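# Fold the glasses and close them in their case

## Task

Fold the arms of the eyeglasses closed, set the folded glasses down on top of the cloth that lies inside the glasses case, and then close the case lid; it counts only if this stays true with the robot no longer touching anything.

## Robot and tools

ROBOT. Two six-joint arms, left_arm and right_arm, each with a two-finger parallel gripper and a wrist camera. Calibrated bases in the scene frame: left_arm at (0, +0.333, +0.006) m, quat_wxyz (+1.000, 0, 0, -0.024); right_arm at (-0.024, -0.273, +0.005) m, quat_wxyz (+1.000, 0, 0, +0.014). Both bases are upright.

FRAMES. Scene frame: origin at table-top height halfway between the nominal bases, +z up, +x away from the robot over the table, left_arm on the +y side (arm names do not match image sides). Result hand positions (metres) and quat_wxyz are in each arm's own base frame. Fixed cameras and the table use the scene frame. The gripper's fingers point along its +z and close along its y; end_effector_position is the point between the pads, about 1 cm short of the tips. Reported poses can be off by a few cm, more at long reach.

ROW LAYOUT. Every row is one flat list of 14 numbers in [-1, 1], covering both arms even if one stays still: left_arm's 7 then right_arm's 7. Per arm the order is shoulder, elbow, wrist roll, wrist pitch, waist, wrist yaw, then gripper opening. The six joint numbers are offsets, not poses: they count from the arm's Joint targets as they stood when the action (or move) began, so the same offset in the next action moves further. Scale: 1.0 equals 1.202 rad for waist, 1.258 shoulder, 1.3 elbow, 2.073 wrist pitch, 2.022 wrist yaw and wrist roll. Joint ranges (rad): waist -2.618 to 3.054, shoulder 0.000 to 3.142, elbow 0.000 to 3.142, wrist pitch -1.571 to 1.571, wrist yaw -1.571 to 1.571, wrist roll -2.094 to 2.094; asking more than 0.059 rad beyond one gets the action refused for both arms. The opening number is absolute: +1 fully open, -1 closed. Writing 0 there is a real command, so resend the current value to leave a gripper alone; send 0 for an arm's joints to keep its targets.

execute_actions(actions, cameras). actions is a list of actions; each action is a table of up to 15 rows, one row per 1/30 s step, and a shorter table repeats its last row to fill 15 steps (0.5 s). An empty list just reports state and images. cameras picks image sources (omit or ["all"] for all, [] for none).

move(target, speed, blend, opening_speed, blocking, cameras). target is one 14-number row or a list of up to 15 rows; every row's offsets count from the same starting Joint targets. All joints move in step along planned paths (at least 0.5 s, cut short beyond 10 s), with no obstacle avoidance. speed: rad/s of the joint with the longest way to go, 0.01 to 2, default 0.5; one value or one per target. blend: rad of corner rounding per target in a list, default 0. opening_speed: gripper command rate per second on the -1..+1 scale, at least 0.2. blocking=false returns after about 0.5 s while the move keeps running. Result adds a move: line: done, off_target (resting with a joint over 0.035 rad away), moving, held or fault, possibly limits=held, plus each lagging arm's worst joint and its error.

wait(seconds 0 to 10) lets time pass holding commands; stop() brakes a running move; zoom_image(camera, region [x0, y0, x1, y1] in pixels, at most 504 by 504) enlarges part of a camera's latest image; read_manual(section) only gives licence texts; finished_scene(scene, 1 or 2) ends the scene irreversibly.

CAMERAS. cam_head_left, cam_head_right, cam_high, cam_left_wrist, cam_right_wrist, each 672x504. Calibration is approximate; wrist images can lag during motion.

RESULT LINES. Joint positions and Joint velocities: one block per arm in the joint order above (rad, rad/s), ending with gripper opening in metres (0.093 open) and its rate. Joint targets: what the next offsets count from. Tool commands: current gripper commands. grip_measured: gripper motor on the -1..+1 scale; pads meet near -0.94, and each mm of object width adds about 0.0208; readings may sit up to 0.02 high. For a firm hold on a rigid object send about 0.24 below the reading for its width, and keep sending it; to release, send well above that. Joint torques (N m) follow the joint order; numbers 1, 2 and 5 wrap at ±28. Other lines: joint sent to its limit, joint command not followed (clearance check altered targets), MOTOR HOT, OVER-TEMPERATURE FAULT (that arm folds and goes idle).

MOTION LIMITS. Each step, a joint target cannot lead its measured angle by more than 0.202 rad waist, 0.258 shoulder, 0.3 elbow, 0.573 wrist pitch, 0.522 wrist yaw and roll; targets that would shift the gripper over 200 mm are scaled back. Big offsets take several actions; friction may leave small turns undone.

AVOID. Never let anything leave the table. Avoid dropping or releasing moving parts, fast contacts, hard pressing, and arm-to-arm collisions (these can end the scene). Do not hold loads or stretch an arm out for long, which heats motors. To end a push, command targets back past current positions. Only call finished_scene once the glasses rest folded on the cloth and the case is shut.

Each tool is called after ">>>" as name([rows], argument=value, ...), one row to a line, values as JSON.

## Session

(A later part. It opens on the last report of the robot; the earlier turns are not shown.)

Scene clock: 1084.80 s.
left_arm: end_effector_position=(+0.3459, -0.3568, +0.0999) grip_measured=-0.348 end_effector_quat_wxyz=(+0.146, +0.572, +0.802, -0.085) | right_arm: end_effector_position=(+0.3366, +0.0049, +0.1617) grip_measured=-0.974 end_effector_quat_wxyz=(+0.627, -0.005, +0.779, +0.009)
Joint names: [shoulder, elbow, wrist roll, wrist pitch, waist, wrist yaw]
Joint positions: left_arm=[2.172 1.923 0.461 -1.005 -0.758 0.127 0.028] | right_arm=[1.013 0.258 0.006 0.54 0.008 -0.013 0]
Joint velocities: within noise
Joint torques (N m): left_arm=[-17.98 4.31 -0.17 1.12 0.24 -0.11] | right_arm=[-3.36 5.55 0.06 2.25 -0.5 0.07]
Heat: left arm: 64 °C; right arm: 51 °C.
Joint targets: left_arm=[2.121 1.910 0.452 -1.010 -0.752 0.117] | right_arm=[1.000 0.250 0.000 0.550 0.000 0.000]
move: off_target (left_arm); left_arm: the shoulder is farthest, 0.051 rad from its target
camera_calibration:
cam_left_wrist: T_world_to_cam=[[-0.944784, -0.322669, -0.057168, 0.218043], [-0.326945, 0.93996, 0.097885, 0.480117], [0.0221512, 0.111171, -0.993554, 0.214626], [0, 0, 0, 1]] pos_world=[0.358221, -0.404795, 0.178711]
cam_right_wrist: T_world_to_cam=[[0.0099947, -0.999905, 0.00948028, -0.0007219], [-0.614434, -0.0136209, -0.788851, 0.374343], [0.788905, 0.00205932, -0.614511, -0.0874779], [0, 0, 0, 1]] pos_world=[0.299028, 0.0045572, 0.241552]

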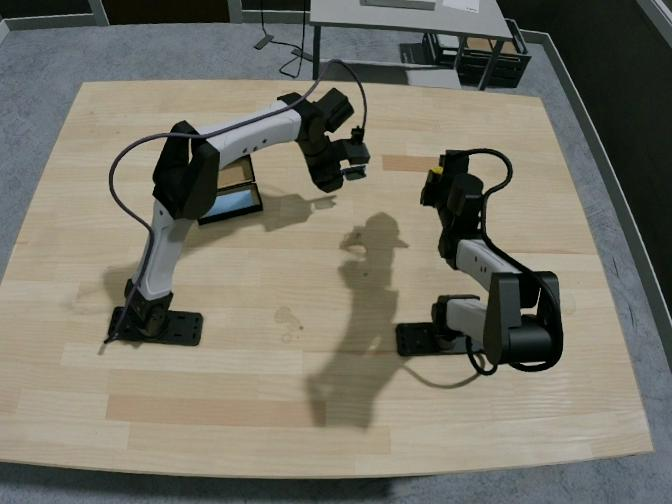

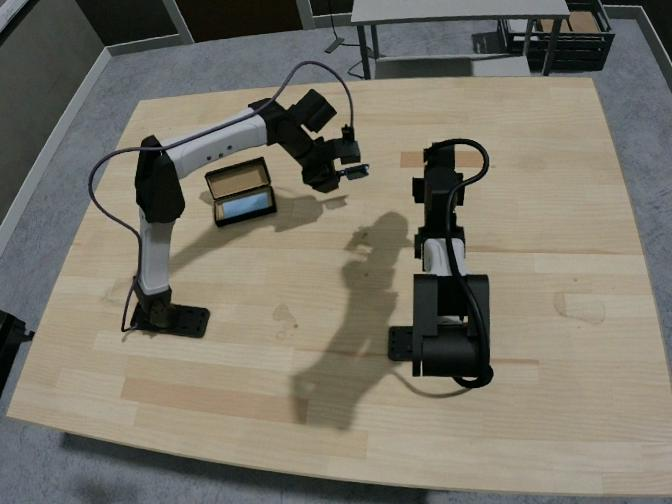

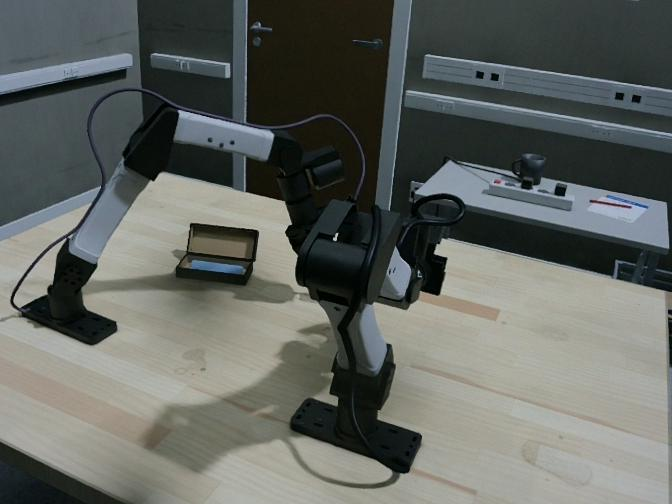

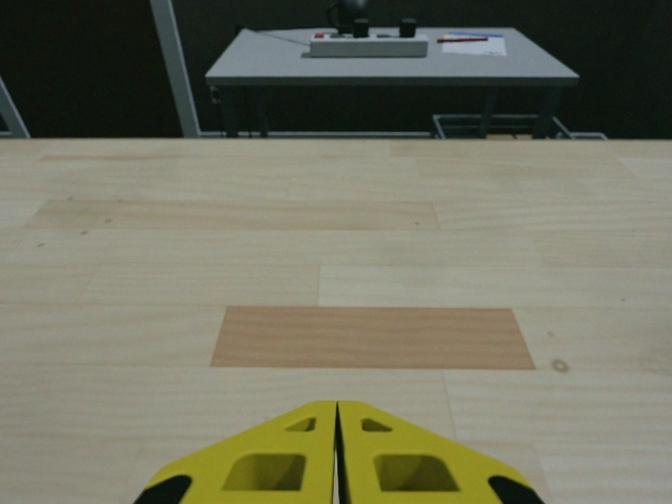

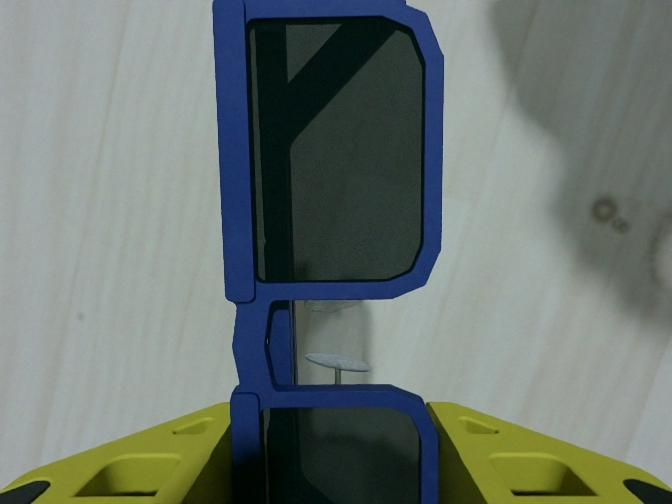

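>>> move(target=[-0.3665,-0.4846,0.2938,-0.0121,0.485,0.0593,-0.5,0,0,0,0,0,0,-1], speed=0.35)

>>> zoom_image(camera="cam_head_right", region=[180, 130, 330, 250])

>>> zoom_image(camera="cam_high", region=[150, 190, 330, 310])

Scene clock: 1133.27 s.
left_arm: end_effector_position=(+0.3225, -0.0924, +0.0967) grip_measured=-0.348 end_effector_quat_wxyz=(+0.104, +0.568, +0.813, -0.072) | right_arm: end_effector_position=(+0.3366, +0.0049, +0.1617) grip_measured=-0.974 end_effector_quat_wxyz=(+0.627, -0.005, +0.779, +0.009)
Joint names: [shoulder, elbow, wrist roll, wrist pitch, waist, wrist yaw]
Joint positions: left_arm=[1.7 1.293 1.035 -1.034 -0.171 0.218 0.028] | right_arm=[1.013 0.258 0.006 0.54 0.008 -0.013 0]
Joint velocities: within noise
Joint torques (N m): left_arm=[-11.96 4.03 0.03 0.74 -0.1 0.25] | right_arm=[-3.36 5.56 0.06 2.25 -0.47 0.08]
Heat: left arm: 71 °C; right arm: 52 °C.
Joint targets: left_arm=[1.660 1.280 1.046 -1.034 -0.169 0.237] | right_arm=[1.000 0.250 0.000 0.550 0.000 0.000]
move: off_target (left_arm); left_arm: the shoulder is farthest, 0.040 rad from its target
camera_calibration:
cam_left_wrist: T_world_to_cam=[[-0.942046, -0.334345, -0.0276222, 0.276148], [-0.333569, 0.924706, 0.183442, 0.216733], [-0.0357905, 0.182024, -0.982642, 0.206812], [0, 0, 0, 1]] pos_world=[0.339841, -0.14573, 0.171093]
cam_right_wrist: T_world_to_cam=[[0.0099947, -0.999905, 0.00948028, -0.0007219], [-0.614434, -0.0136209, -0.788851, 0.374343], [0.788905, 0.00205932, -0.614511, -0.0874779], [0, 0, 0, 1]] pos_world=[0.299028, 0.0045572, 0.241552]

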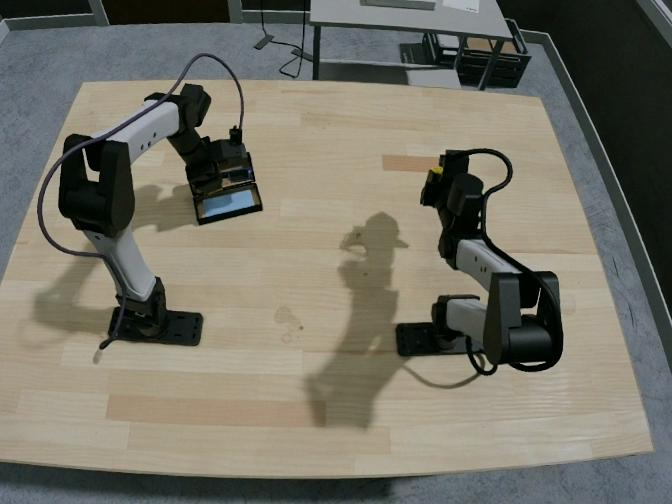

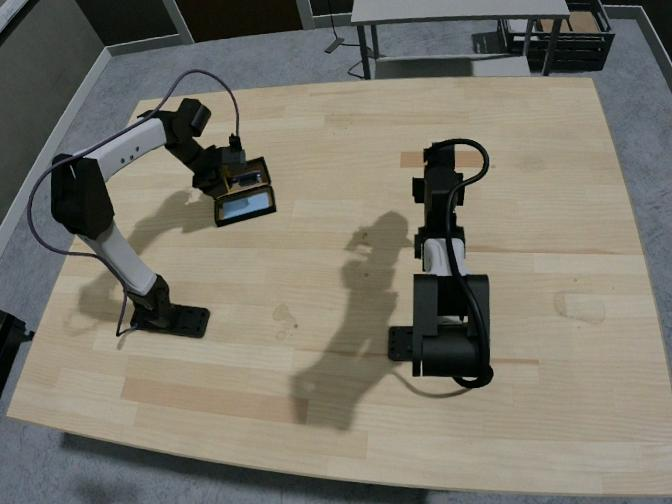

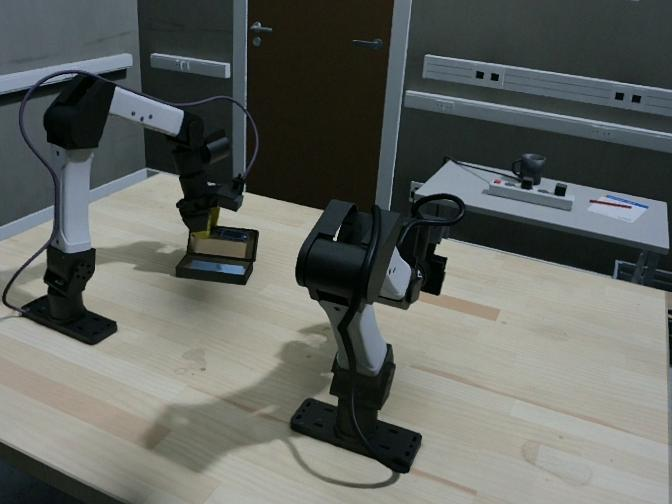

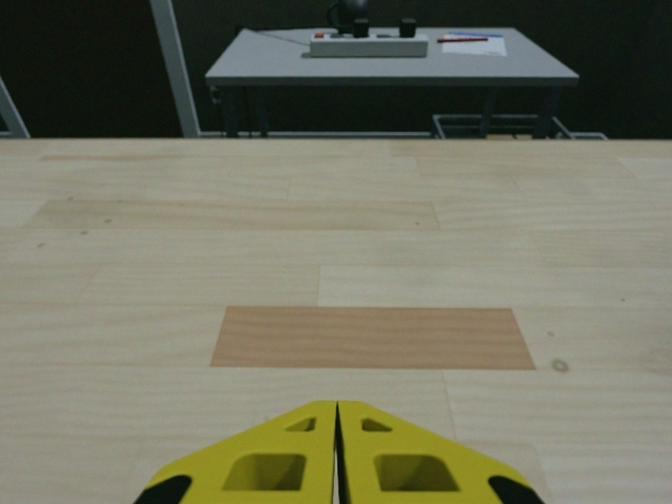

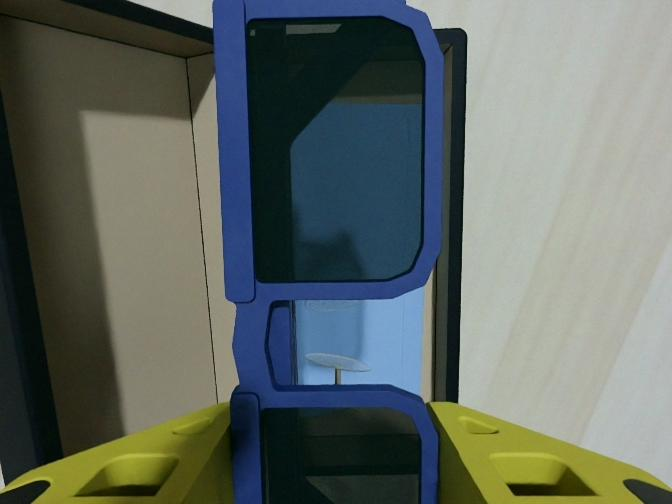

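Scaled by 3.360 from the camera's 672x504 image, which has a finer 960x720 frame.

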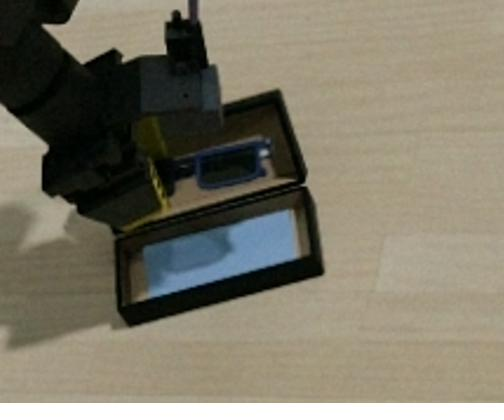

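Scaled by 2.800 from the camera's 672x504 image, which has a finer 960x720 frame.

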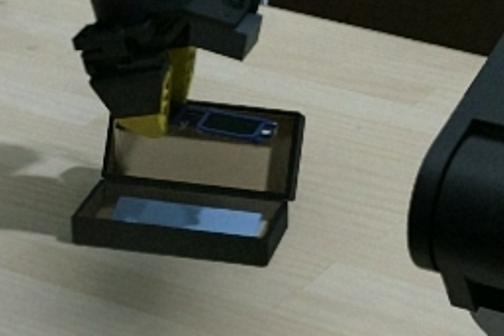

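>>> move(target=[0.097,-0.0923,-0.0045,0.0968,-0.0075,-0.0006,-0.5,0,0,0,0,0,0,-1], speed=0.15, cameras=["cam_head_right","cam_high","cam_right_wrist"])

>>> zoom_image(camera="cam_high", region=[150, 190, 330, 310])

Scene clock: 1174.70 s.
left_arm: end_effector_position=(+0.3259, -0.0932, +0.0473) grip_measured=-0.348 end_effector_quat_wxyz=(+0.100, +0.568, +0.813, -0.073) | right_arm: end_effector_position=(+0.3366, +0.0049, +0.1617) grip_measured=-0.974 end_effector_quat_wxyz=(+0.627, -0.005, +0.779, +0.009)
Joint names: [shoulder, elbow, wrist roll, wrist pitch, waist, wrist yaw]
Joint positions: left_arm=[1.769 1.17 1.036 -0.851 -0.171 0.218 0.028] | right_arm=[1.013 0.258 0.006 0.54 0.008 -0.013 0]
Joint velocities: within noise
Joint torques (N m): left_arm=[-7.05 3.97 -0.07 0.9 -0.83 0.23] | right_arm=[-3.36 5.56 0.06 2.25 -0.49 0.08]
Heat: left arm: 63 °C; right arm: 53 °C.
Joint targets: left_arm=[1.782 1.160 1.037 -0.834 -0.178 0.236] | right_arm=[1.000 0.250 0.000 0.550 0.000 0.000]
move: done
camera_calibration:
cam_right_wrist: T_world_to_cam=[[0.0099947, -0.999905, 0.00948028, -0.0007219], [-0.614434, -0.0136209, -0.788851, 0.374343], [0.788905, 0.00205932, -0.614511, -0.0874779], [0, 0, 0, 1]] pos_world=[0.299028, 0.0045572, 0.241552]
Images, in order (width x height): cam_head_right 672x504, cam_high 672x504, cam_right_wrist 672x504.

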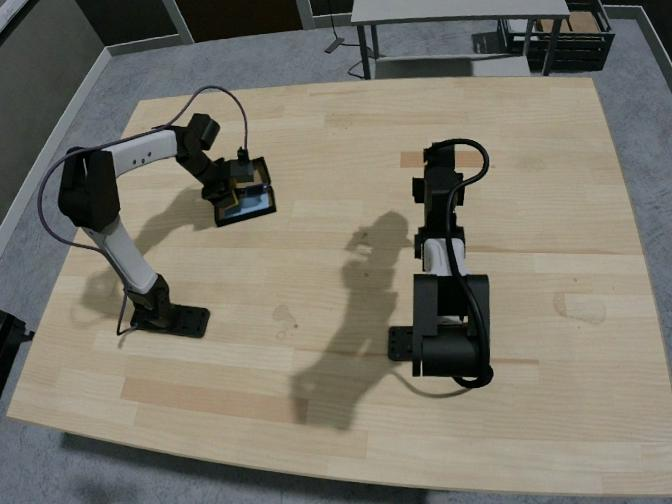

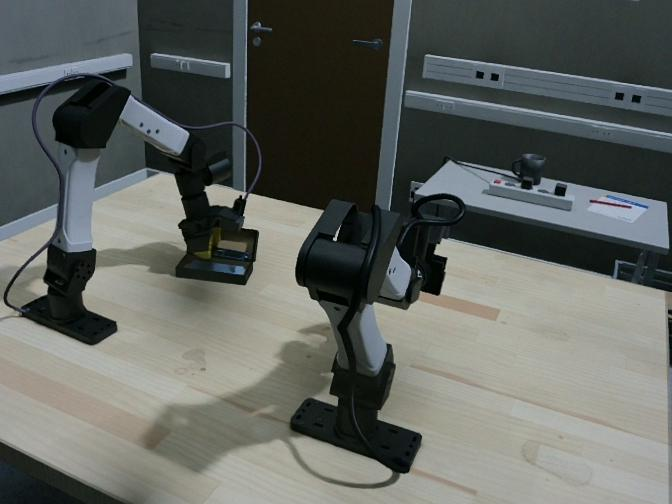

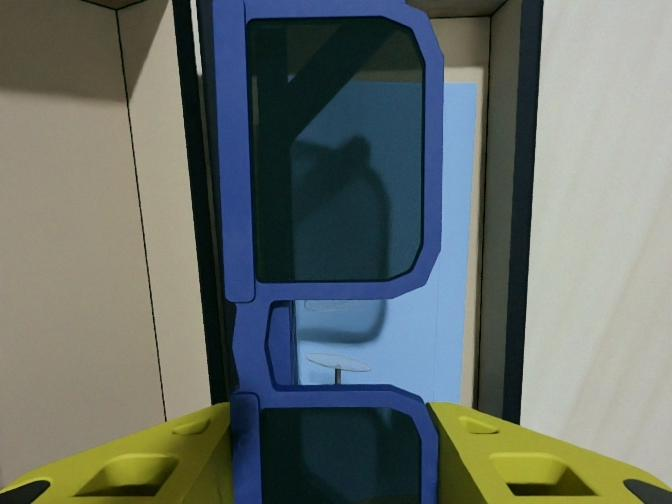

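Scaled by 2.800 from the camera's 672x504 image, which has a finer 960x720 frame.

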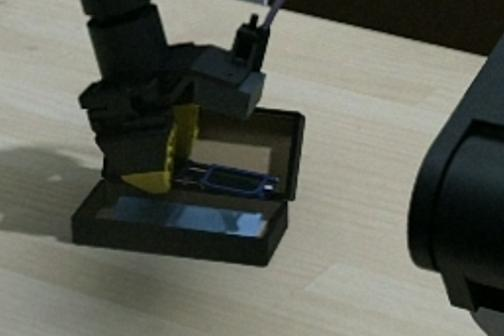

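>>> zoom_image(camera="cam_head_right", region=[200, 145, 290, 235])

>>> zoom_image(camera="cam_head_left", region=[180, 140, 280, 235])

Scaled by 5.600 from the camera's 672x504 image, which has a finer 960x720 frame.

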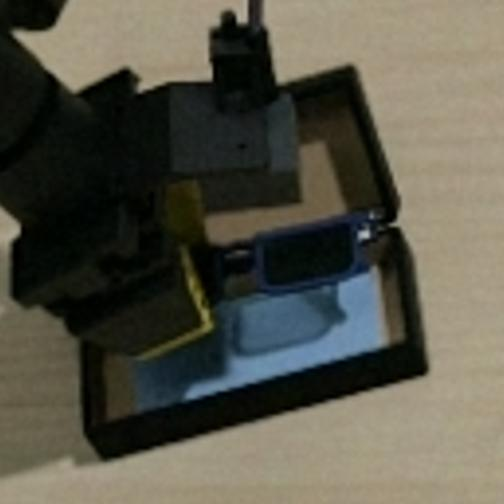

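This scene's latest camera images include none from cam_head_left. They are from: cam_head_right, cam_high, cam_right_wrist. cam_head_left's image comes with the result of a call that names it in "cameras".

>>> move(target=[-0.0024,-0.0582,0,0.0381,0.0042,0,-0.5,0,0,0,0,0,0,-1], speed=0.1)

>>> zoom_image(camera="cam_head_right", region=[200, 145, 290, 235])

>>> zoom_image(camera="cam_head_left", region=[180, 140, 280, 235])

>>> zoom_image(camera="cam_high", region=[160, 210, 280, 300])

Scene clock: 1213.83 s.
left_arm: end_effector_position=(+0.3197, -0.0921, +0.0300) grip_measured=-0.348 end_effector_quat_wxyz=(+0.102, +0.569, +0.813, -0.073) | right_arm: end_effector_position=(+0.3366, +0.0049, +0.1617) grip_measured=-0.974 end_effector_quat_wxyz=(+0.627, -0.005, +0.779, +0.009)
Joint names: [shoulder, elbow, wrist roll, wrist pitch, waist, wrist yaw]
Joint positions: left_arm=[1.769 1.096 1.036 -0.772 -0.171 0.218 0.028] | right_arm=[1.013 0.258 0.006 0.541 0.008 -0.013 0]
Joint velocities: within noise
Joint torques (N m): left_arm=[-7.16 3.77 -0.07 0.92 -0.42 0.24] | right_arm=[-3.37 5.55 0.06 2.25 -0.49 0.08]
Heat: left arm: 54 °C; right arm: 54 °C.
Joint targets: left_arm=[1.779 1.085 1.037 -0.755 -0.173 0.236] | right_arm=[1.000 0.250 0.000 0.550 0.000 0.000]
move: done
camera_calibration:
cam_left_wrist: T_world_to_cam=[[-0.942412, -0.33356, -0.0244488, 0.271938], [-0.332183, 0.925002, 0.184461, 0.227294], [-0.0389137, 0.18196, -0.982536, 0.142089], [0, 0, 0, 1]] pos_world=[0.33731, -0.145394, 0.104329]
cam_right_wrist: T_world_to_cam=[[0.00999108, -0.999905, 0.00948105, -0.000721704], [-0.614133, -0.0136185, -0.789085, 0.374363], [0.78914, 0.00206119, -0.61421, -0.0875654], [0, 0, 0, 1]] pos_world=[0.299017, 0.00455712, 0.241628]

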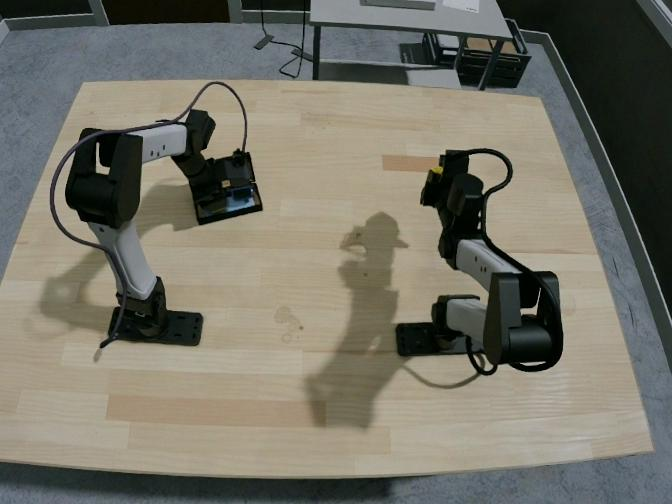

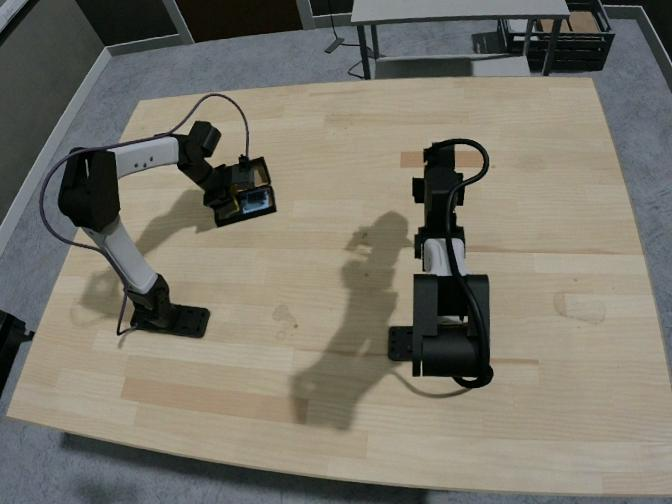

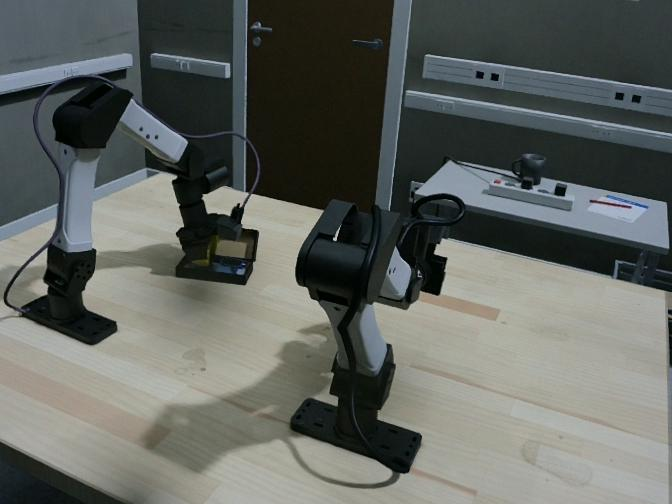

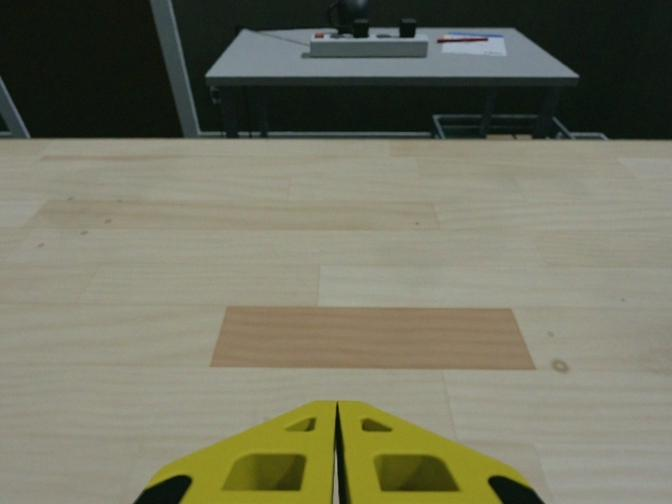

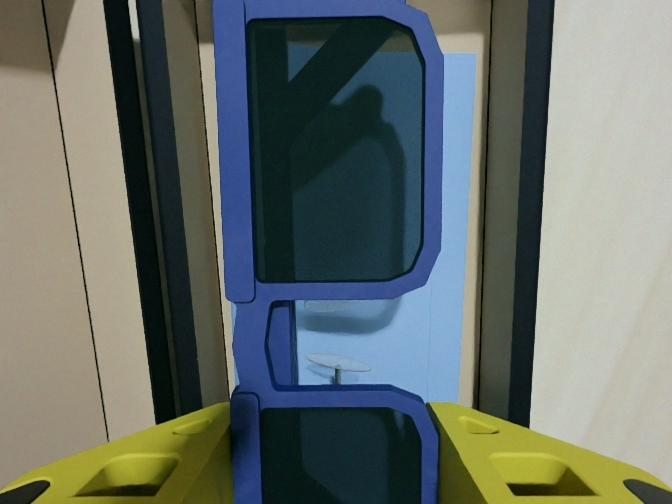

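Scaled by 5.600 from the camera's 672x504 image, which has a finer 960x720 frame.

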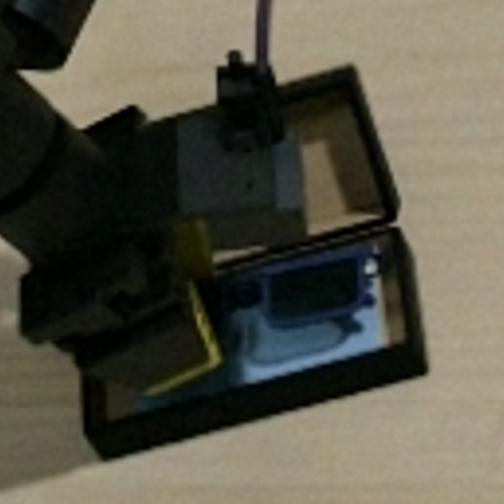

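Scaled by 5.040 from the camera's 672x504 image, which has a finer 960x720 frame.

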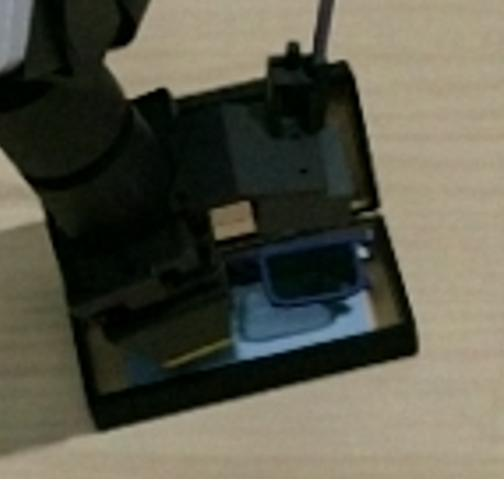

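Scaled by 4.200 from the camera's 672x504 image, which has a finer 960x720 frame.

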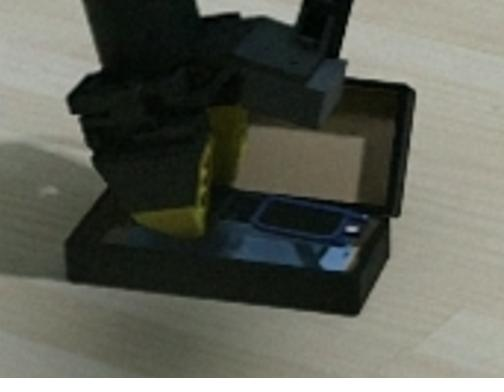

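>>> move(target=[0.0087,-0.038,0,0.0289,0.0027,0,-0.5,0,0,0,0,0,0,-1], speed=0.06, cameras=["cam_head_left","cam_head_right","cam_high","cam_right_wrist"])

>>> zoom_image(camera="cam_head_right", region=[200, 145, 290, 235])

>>> zoom_image(camera="cam_high", region=[160, 210, 280, 300])

Scene clock: 1230.23 s.
left_arm: end_effector_position=(+0.3168, -0.0918, +0.0215) grip_measured=-0.349 end_effector_quat_wxyz=(+0.105, +0.569, +0.813, -0.072) | right_arm: end_effector_position=(+0.3366, +0.0049, +0.1617) grip_measured=-0.974 end_effector_quat_wxyz=(+0.627, -0.005, +0.779, +0.009)
Joint names: [shoulder, elbow, wrist roll, wrist pitch, waist, wrist yaw]
Joint positions: left_arm=[1.769 1.057 1.036 -0.728 -0.171 0.219 0.028] | right_arm=[1.013 0.258 0.006 0.541 0.008 -0.013 0]
Joint velocities: within noise
Joint torques (N m): left_arm=[-5.97 2.82 -0.06 1.1 -0.17 0.23] | right_arm=[-3.37 5.56 0.06 2.25 -0.49 0.08]
Heat: left arm: 52 °C; right arm: 54 °C.
Joint targets: left_arm=[1.790 1.035 1.037 -0.695 -0.170 0.236] | right_arm=[1.000 0.250 0.000 0.550 0.000 0.000]
move: done
camera_calibration:
cam_right_wrist: T_world_to_cam=[[0.00999108, -0.999905, 0.00948105, -0.000721704], [-0.614133, -0.0136185, -0.789085, 0.374363], [0.78914, 0.00206119, -0.61421, -0.0875654], [0, 0, 0, 1]] pos_world=[0.299017, 0.00455712, 0.241628]
Images, in order (width x height): cam_head_left 672x504, cam_head_right 672x504, cam_high 672x504, cam_right_wrist 672x504.

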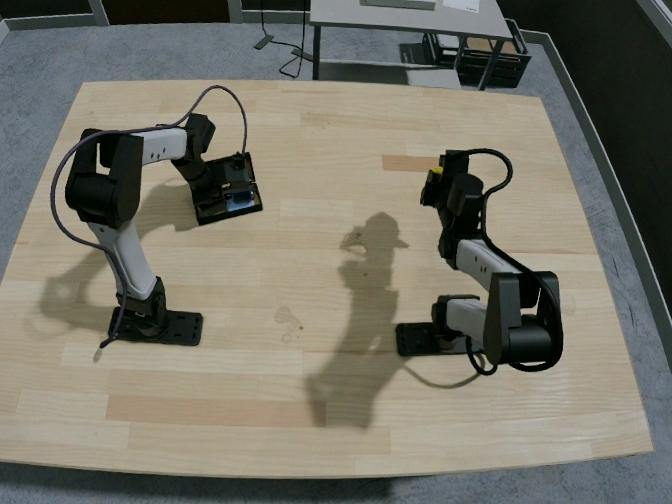

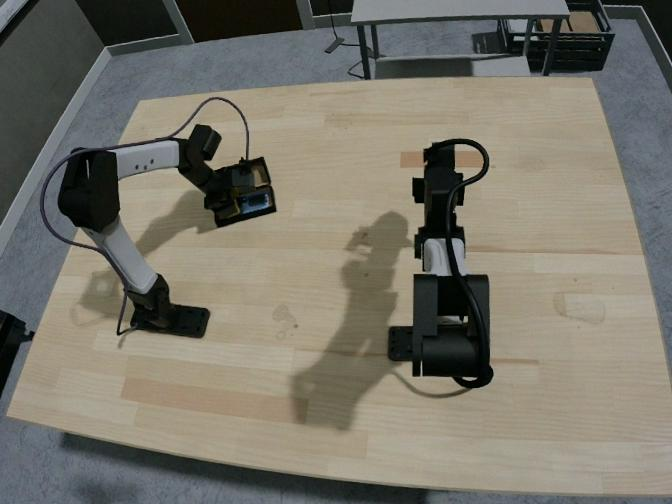

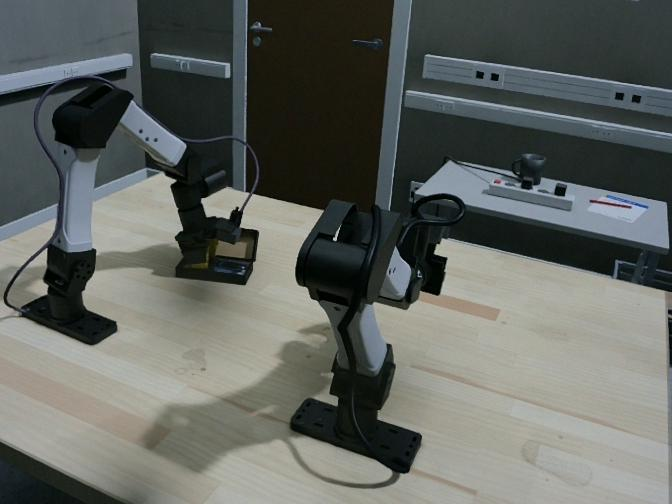

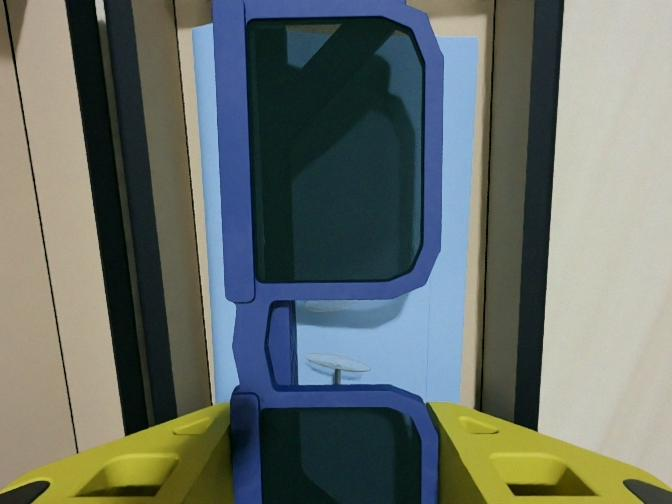

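Scaled by 5.600 from the camera's 672x504 image, which has a finer 960x720 frame.

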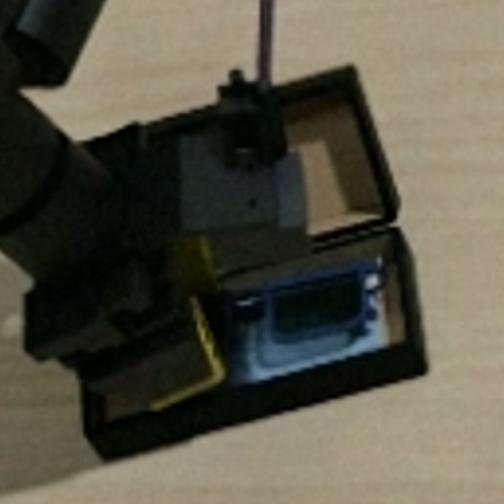

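Scaled by 4.200 from the camera's 672x504 image, which has a finer 960x720 frame.

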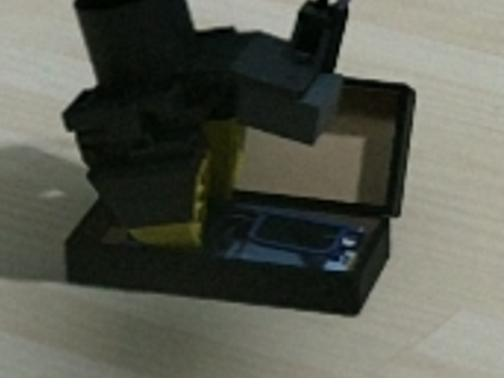

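>>> move(target=[0,0,0,-0.006,0,0,-0.15,0,0,0,0,0,0,-1], opening_speed=0.2, cameras=["cam_head_left","cam_head_right","cam_high","cam_right_wrist"])

>>> zoom_image(camera="cam_high", region=[160, 210, 280, 300])

Scene clock: 1237.43 s.
left_arm: end_effector_position=(+0.3164, -0.0920, +0.0215) grip_measured=-0.152 end_effector_quat_wxyz=(+0.105, +0.569, +0.813, -0.073) | right_arm: end_effector_position=(+0.3366, +0.0049, +0.1617) grip_measured=-0.974 end_effector_quat_wxyz=(+0.627, -0.005, +0.779, +0.009)
Joint names: [shoulder, elbow, wrist roll, wrist pitch, waist, wrist yaw]
Joint positions: left_arm=[1.769 1.057 1.036 -0.73 -0.171 0.221 0.038] | right_arm=[1.013 0.258 0.006 0.541 0.008 -0.013 0]
Joint velocities: within noise
Joint torques (N m): left_arm=[-5.97 2.81 -0.07 0.97 -0.14 0.2] | right_arm=[-3.37 5.56 0.06 2.25 -0.51 0.07]
Heat: left arm: 51 °C; right arm: 54 °C.
Joint targets: left_arm=[1.790 1.035 1.037 -0.707 -0.170 0.235] | right_arm=[1.000 0.250 0.000 0.550 0.000 0.000]
move: done
camera_calibration:
cam_right_wrist: T_world_to_cam=[[0.00999108, -0.999905, 0.00948105, -0.000721704], [-0.614133, -0.0136185, -0.789085, 0.374363], [0.78914, 0.00206119, -0.61421, -0.0875654], [0, 0, 0, 1]] pos_world=[0.299017, 0.00455712, 0.241628]
Images, in order (width x height): cam_head_left 672x504, cam_head_right 672x504, cam_high 672x504, cam_right_wrist 672x504.

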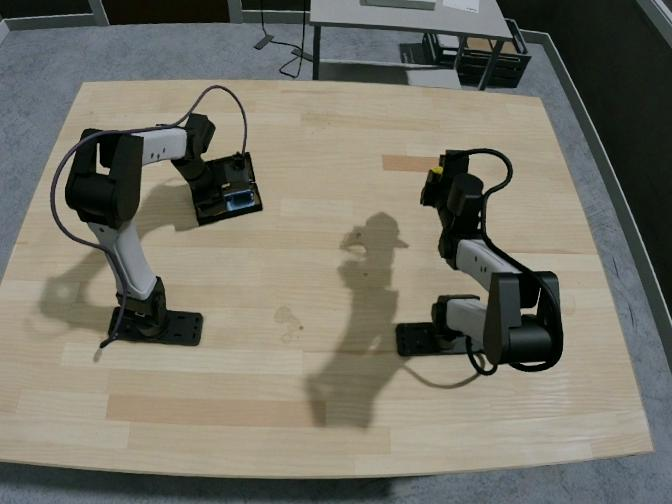

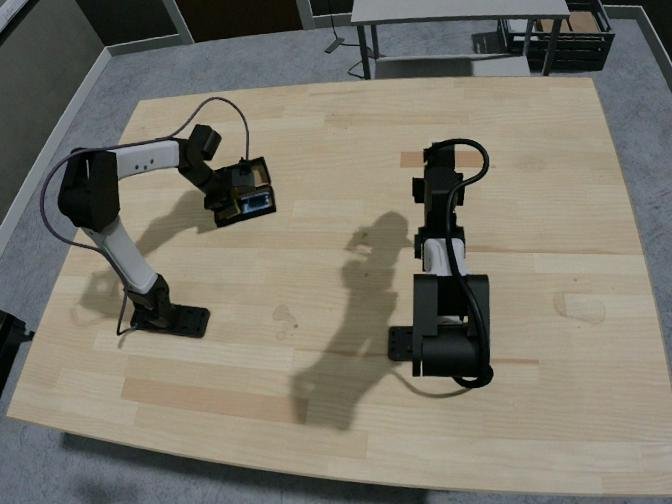

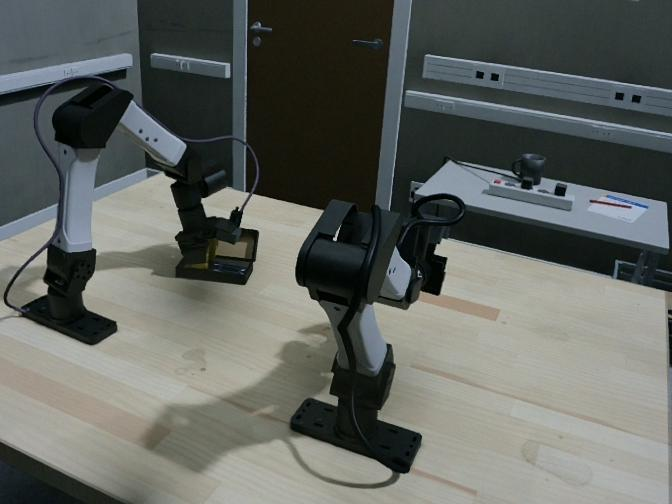

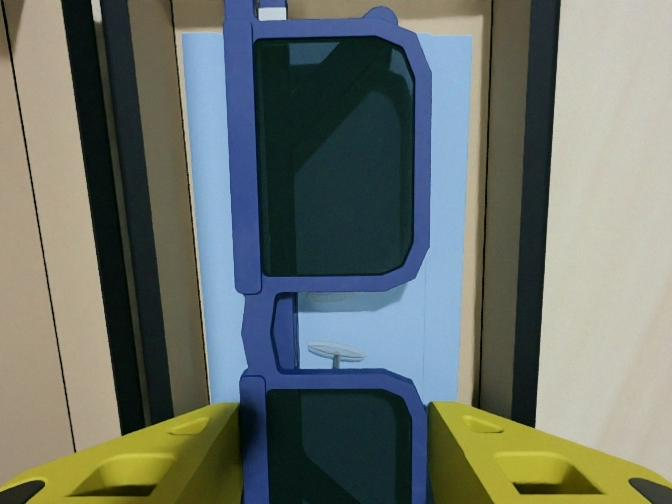

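Scaled by 4.200 from the camera's 672x504 image, which has a finer 960x720 frame.

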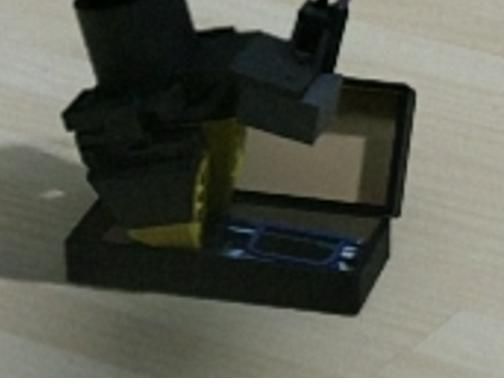

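>>> move([
  [-0.036,0,0,0,0,0,-0.05,0,0,0,0,0,0,-1],
  [-0.0994,0.0967,0,-0.0913,0,0,-0.05,0,0,0,0,0,0,-1],
], speed=0.12, opening_speed=0.3, cameras=["cam_head_left","cam_head_right","cam_high","cam_right_wrist"])

>>> zoom_image(camera="cam_high", region=[160, 210, 280, 300])

Scene clock: 1254.90 s.
left_arm: end_effector_position=(+0.3085, -0.0912, +0.0562) grip_measured=-0.052 end_effector_quat_wxyz=(+0.097, +0.568, +0.813, -0.078) | right_arm: end_effector_position=(+0.3366, +0.0049, +0.1617) grip_measured=-0.974 end_effector_quat_wxyz=(+0.627, -0.005, +0.779, +0.009)
Joint names: [shoulder, elbow, wrist roll, wrist pitch, waist, wrist yaw]
Joint positions: left_arm=[1.702 1.13 1.036 -0.887 -0.171 0.225 0.043] | right_arm=[1.013 0.258 0.006 0.541 0.008 -0.013 0]
Joint velocities: within noise
Joint torques (N m): left_arm=[-11.44 7.38 -0.07 0.59 -0.14 0.17] | right_arm=[-3.36 5.56 0.07 2.25 -0.5 0.08]
Heat: left arm: 50 °C; right arm: 54 °C.
Joint targets: left_arm=[1.665 1.161 1.037 -0.897 -0.170 0.235] | right_arm=[1.000 0.250 0.000 0.550 0.000 0.000]
move: off_target (left_arm); left_arm: the shoulder is farthest, 0.037 rad from its target
camera_calibration:
cam_right_wrist: T_world_to_cam=[[0.00999108, -0.999905, 0.00948105, -0.000721704], [-0.614133, -0.0136185, -0.789085, 0.374363], [0.78914, 0.00206119, -0.61421, -0.0875654], [0, 0, 0, 1]] pos_world=[0.299017, 0.00455712, 0.241628]
Images, in order (width x height): cam_head_left 672x504, cam_head_right 672x504, cam_high 672x504, cam_right_wrist 672x504.

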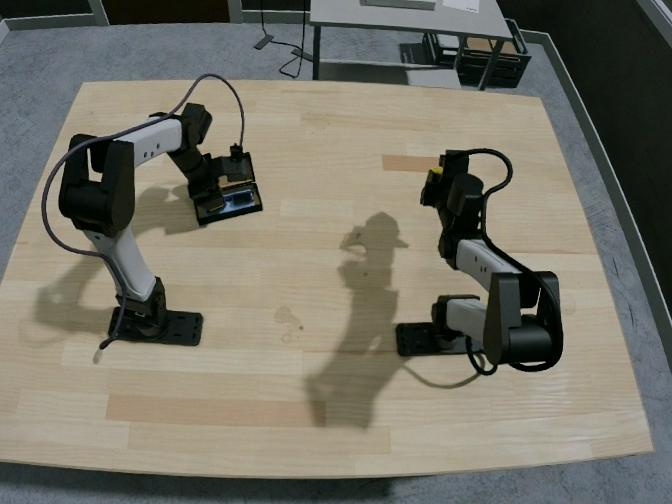

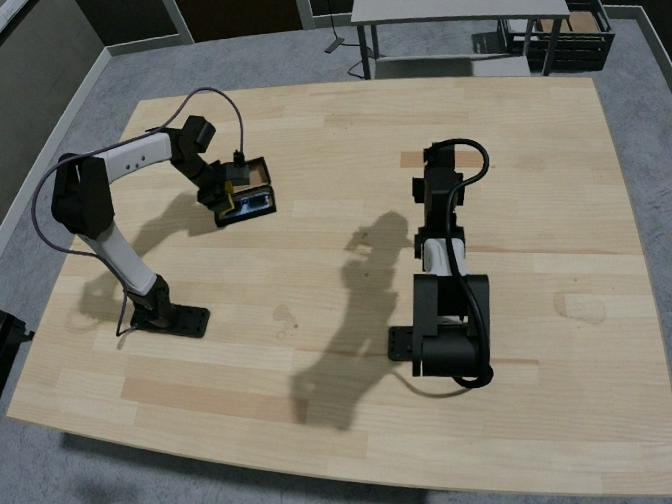

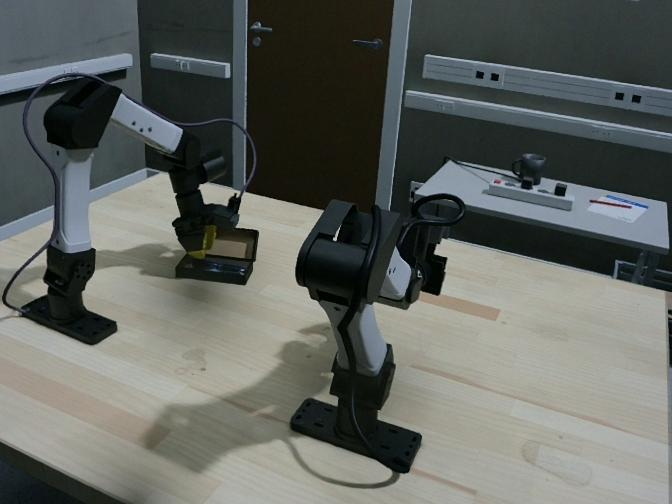

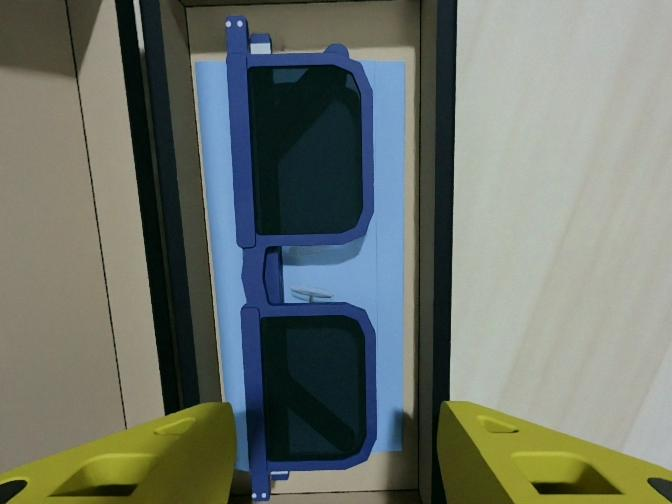

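Scaled by 4.200 from the camera's 672x504 image, which has a finer 960x720 frame.

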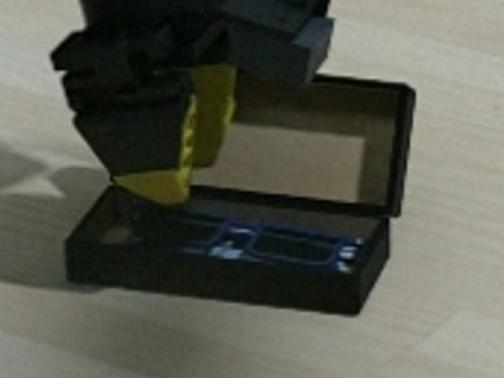

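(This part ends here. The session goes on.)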